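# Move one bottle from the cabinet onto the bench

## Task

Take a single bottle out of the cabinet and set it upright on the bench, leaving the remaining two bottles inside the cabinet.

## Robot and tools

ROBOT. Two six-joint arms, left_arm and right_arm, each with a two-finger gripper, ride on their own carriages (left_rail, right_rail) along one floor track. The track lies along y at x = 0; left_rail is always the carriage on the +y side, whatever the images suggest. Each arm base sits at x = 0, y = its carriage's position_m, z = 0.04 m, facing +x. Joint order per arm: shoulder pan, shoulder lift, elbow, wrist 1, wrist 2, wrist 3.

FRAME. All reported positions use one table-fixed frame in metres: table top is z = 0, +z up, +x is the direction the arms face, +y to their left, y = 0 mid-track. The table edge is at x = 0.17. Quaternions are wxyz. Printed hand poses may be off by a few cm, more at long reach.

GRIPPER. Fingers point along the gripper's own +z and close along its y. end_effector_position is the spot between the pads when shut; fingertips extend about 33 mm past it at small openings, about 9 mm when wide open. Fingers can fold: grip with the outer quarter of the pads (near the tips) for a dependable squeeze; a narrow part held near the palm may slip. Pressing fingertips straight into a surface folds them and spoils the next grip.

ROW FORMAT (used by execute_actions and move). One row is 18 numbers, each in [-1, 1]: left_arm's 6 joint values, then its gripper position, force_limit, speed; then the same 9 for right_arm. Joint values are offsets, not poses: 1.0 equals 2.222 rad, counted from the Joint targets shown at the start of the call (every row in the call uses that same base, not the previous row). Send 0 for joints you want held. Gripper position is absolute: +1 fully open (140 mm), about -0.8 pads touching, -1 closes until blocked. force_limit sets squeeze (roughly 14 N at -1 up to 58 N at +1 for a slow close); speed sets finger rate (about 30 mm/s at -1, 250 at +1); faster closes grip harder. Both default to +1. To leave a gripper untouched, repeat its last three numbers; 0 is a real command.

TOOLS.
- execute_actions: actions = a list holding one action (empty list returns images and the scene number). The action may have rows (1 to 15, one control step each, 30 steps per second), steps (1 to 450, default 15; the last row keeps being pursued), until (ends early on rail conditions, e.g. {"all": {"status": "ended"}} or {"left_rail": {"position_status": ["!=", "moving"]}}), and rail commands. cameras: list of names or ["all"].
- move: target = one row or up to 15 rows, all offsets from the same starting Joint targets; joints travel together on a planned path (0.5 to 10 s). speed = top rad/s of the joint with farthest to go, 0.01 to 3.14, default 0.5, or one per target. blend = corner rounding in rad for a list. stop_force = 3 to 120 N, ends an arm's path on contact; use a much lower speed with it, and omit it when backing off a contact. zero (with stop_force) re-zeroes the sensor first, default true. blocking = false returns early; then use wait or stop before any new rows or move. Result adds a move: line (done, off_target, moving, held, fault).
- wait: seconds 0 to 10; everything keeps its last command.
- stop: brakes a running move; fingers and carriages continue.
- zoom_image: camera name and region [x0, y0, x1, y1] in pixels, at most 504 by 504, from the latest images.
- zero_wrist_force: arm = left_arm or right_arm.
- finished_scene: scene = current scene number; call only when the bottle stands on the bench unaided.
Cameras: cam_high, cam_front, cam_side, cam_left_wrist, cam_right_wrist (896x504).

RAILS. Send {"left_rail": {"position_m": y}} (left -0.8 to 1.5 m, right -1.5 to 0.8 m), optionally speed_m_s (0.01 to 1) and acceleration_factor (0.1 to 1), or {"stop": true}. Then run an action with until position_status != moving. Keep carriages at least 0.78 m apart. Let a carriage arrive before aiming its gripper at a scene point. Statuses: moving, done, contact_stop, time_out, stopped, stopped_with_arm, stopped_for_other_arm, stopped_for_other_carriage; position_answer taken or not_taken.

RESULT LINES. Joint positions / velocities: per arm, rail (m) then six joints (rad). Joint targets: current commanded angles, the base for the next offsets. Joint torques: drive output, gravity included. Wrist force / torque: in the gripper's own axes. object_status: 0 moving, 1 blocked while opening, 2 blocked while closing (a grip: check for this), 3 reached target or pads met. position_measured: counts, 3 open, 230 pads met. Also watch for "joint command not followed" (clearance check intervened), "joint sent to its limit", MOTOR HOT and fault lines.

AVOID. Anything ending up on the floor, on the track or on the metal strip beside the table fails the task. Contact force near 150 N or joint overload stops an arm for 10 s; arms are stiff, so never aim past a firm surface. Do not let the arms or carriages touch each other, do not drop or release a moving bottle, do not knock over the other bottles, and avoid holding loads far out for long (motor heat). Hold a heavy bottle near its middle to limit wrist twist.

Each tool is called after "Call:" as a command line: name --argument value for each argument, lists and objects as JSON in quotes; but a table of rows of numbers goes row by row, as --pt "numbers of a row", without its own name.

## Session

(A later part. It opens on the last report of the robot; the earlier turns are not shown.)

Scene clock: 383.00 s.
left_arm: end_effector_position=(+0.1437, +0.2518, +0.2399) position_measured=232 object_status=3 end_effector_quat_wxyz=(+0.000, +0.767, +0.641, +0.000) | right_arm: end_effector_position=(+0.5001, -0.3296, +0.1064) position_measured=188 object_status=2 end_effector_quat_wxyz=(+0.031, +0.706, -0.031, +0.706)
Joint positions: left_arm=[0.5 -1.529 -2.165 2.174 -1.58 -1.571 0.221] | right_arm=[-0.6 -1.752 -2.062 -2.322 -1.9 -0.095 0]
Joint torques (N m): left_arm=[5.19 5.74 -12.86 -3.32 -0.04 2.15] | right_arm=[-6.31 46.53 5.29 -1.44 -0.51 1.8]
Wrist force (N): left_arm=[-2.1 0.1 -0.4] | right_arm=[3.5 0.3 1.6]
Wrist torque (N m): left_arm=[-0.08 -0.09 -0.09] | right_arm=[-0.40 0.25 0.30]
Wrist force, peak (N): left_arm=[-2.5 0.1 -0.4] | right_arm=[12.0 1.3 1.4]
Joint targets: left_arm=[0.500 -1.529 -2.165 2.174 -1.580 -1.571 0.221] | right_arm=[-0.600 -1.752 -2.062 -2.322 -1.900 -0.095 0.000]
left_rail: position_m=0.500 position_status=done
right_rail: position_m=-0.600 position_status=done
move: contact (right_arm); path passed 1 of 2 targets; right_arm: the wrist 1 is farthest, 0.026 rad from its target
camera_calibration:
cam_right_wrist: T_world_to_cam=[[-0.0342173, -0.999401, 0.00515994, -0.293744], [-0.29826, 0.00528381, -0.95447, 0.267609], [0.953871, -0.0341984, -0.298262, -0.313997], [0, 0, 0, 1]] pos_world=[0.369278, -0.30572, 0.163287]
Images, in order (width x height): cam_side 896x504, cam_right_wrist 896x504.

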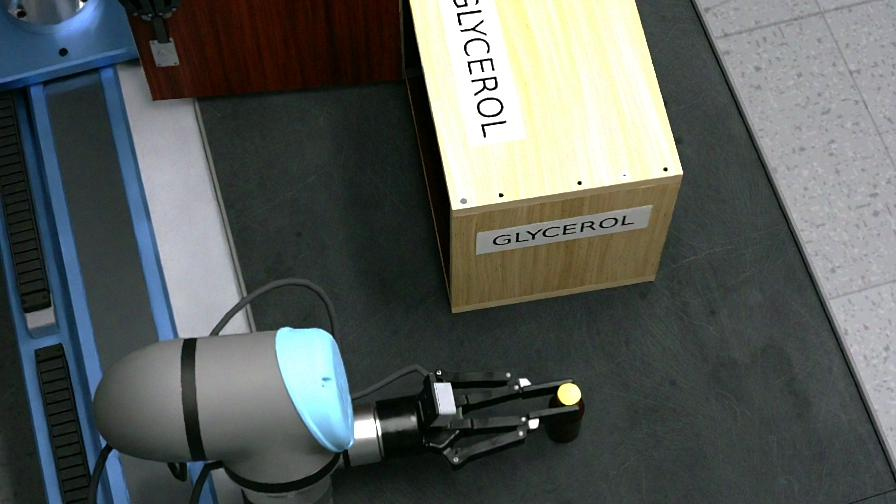

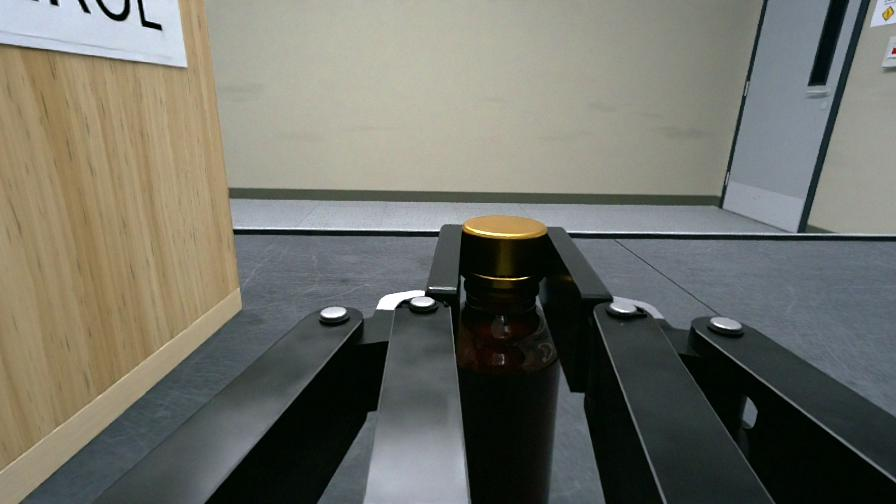

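Call:
move --pt "0 0 0 0 0 0 -1 -1 -0.5 0 0 0 0 0 0 0.0 -0.05 -1" --pt "0 0 0 0 0 0 -1 -1 -0.5 0.1457 0.0673 -0.0411 -0.0258 0.1462 0 0.0 -0.05 -1" --speed '[0.1, 0.2]' --cameras '["cam_front", "cam_side", "cam_right_wrist"]'

Scene clock: 393.40 s.
left_arm: end_effector_position=(+0.1437, +0.2518, +0.2399) position_measured=232 object_status=3 end_effector_quat_wxyz=(+0.000, +0.767, +0.641, +0.000) | right_arm: end_effector_position=(+0.4008, -0.3211, +0.1400) position_measured=129 object_status=3 end_effector_quat_wxyz=(+0.031, +0.706, -0.031, +0.706)
Joint positions: left_arm=[0.5 -1.529 -2.165 2.174 -1.58 -1.571 0.221] | right_arm=[-0.6 -1.429 -1.912 -2.414 -1.957 0.23 0]
Joint torques (N m): left_arm=[5.52 5.58 -12.94 -3.39 0.13 2.19] | right_arm=[7.42 39.57 0 -2.78 2.46 1.61]
Wrist force (N): left_arm=[-2.2 0.2 -0.4] | right_arm=[-0.1 -0.8 2.1]
Wrist torque (N m): left_arm=[-0.07 -0.06 -0.10] | right_arm=[-0.48 0.47 0.27]
Wrist force, peak (N): left_arm=[-2.4 0.3 -0.8] | right_arm=[0.0 0.5 4.4]
Joint targets: left_arm=[0.500 -1.529 -2.165 2.174 -1.580 -1.571 0.221] | right_arm=[-0.600 -1.429 -1.912 -2.414 -1.957 0.230 0.000]
left_rail: position_m=0.500 position_status=done
right_rail: position_m=-0.600 position_status=done
move: done
camera_calibration:
cam_right_wrist: T_world_to_cam=[[-0.0353381, -0.999366, 0.0042596, -0.288331], [-0.298301, 0.00647994, -0.95445, 0.270506], [0.953817, -0.0349991, -0.298341, -0.209239], [0, 0, 0, 1]] pos_world=[0.270079, -0.297224, 0.196988]
Images, in order (width x height): cam_front 896x504, cam_side 896x504, cam_right_wrist 896x504.

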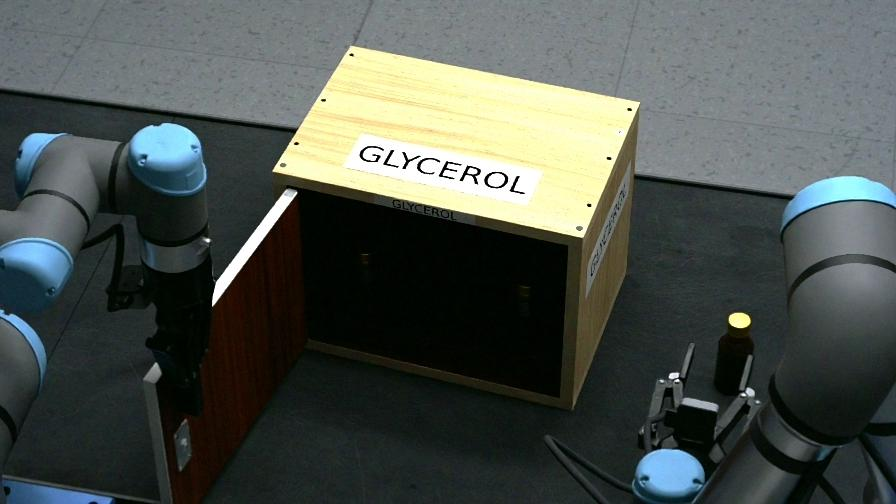

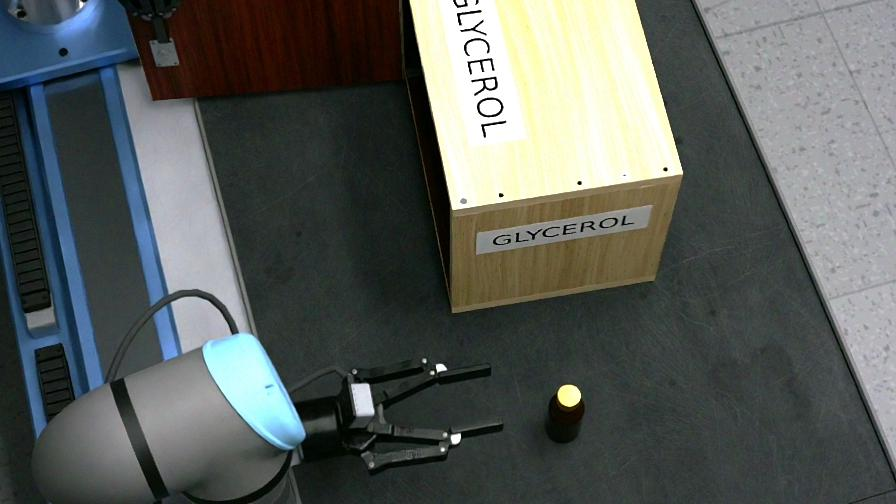

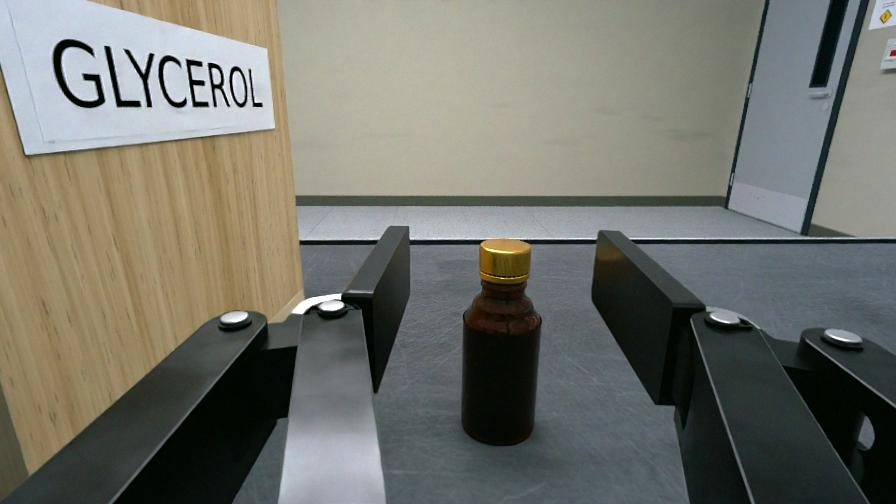

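Call:
finished_scene --scene 2

The scene is finished: the task was done.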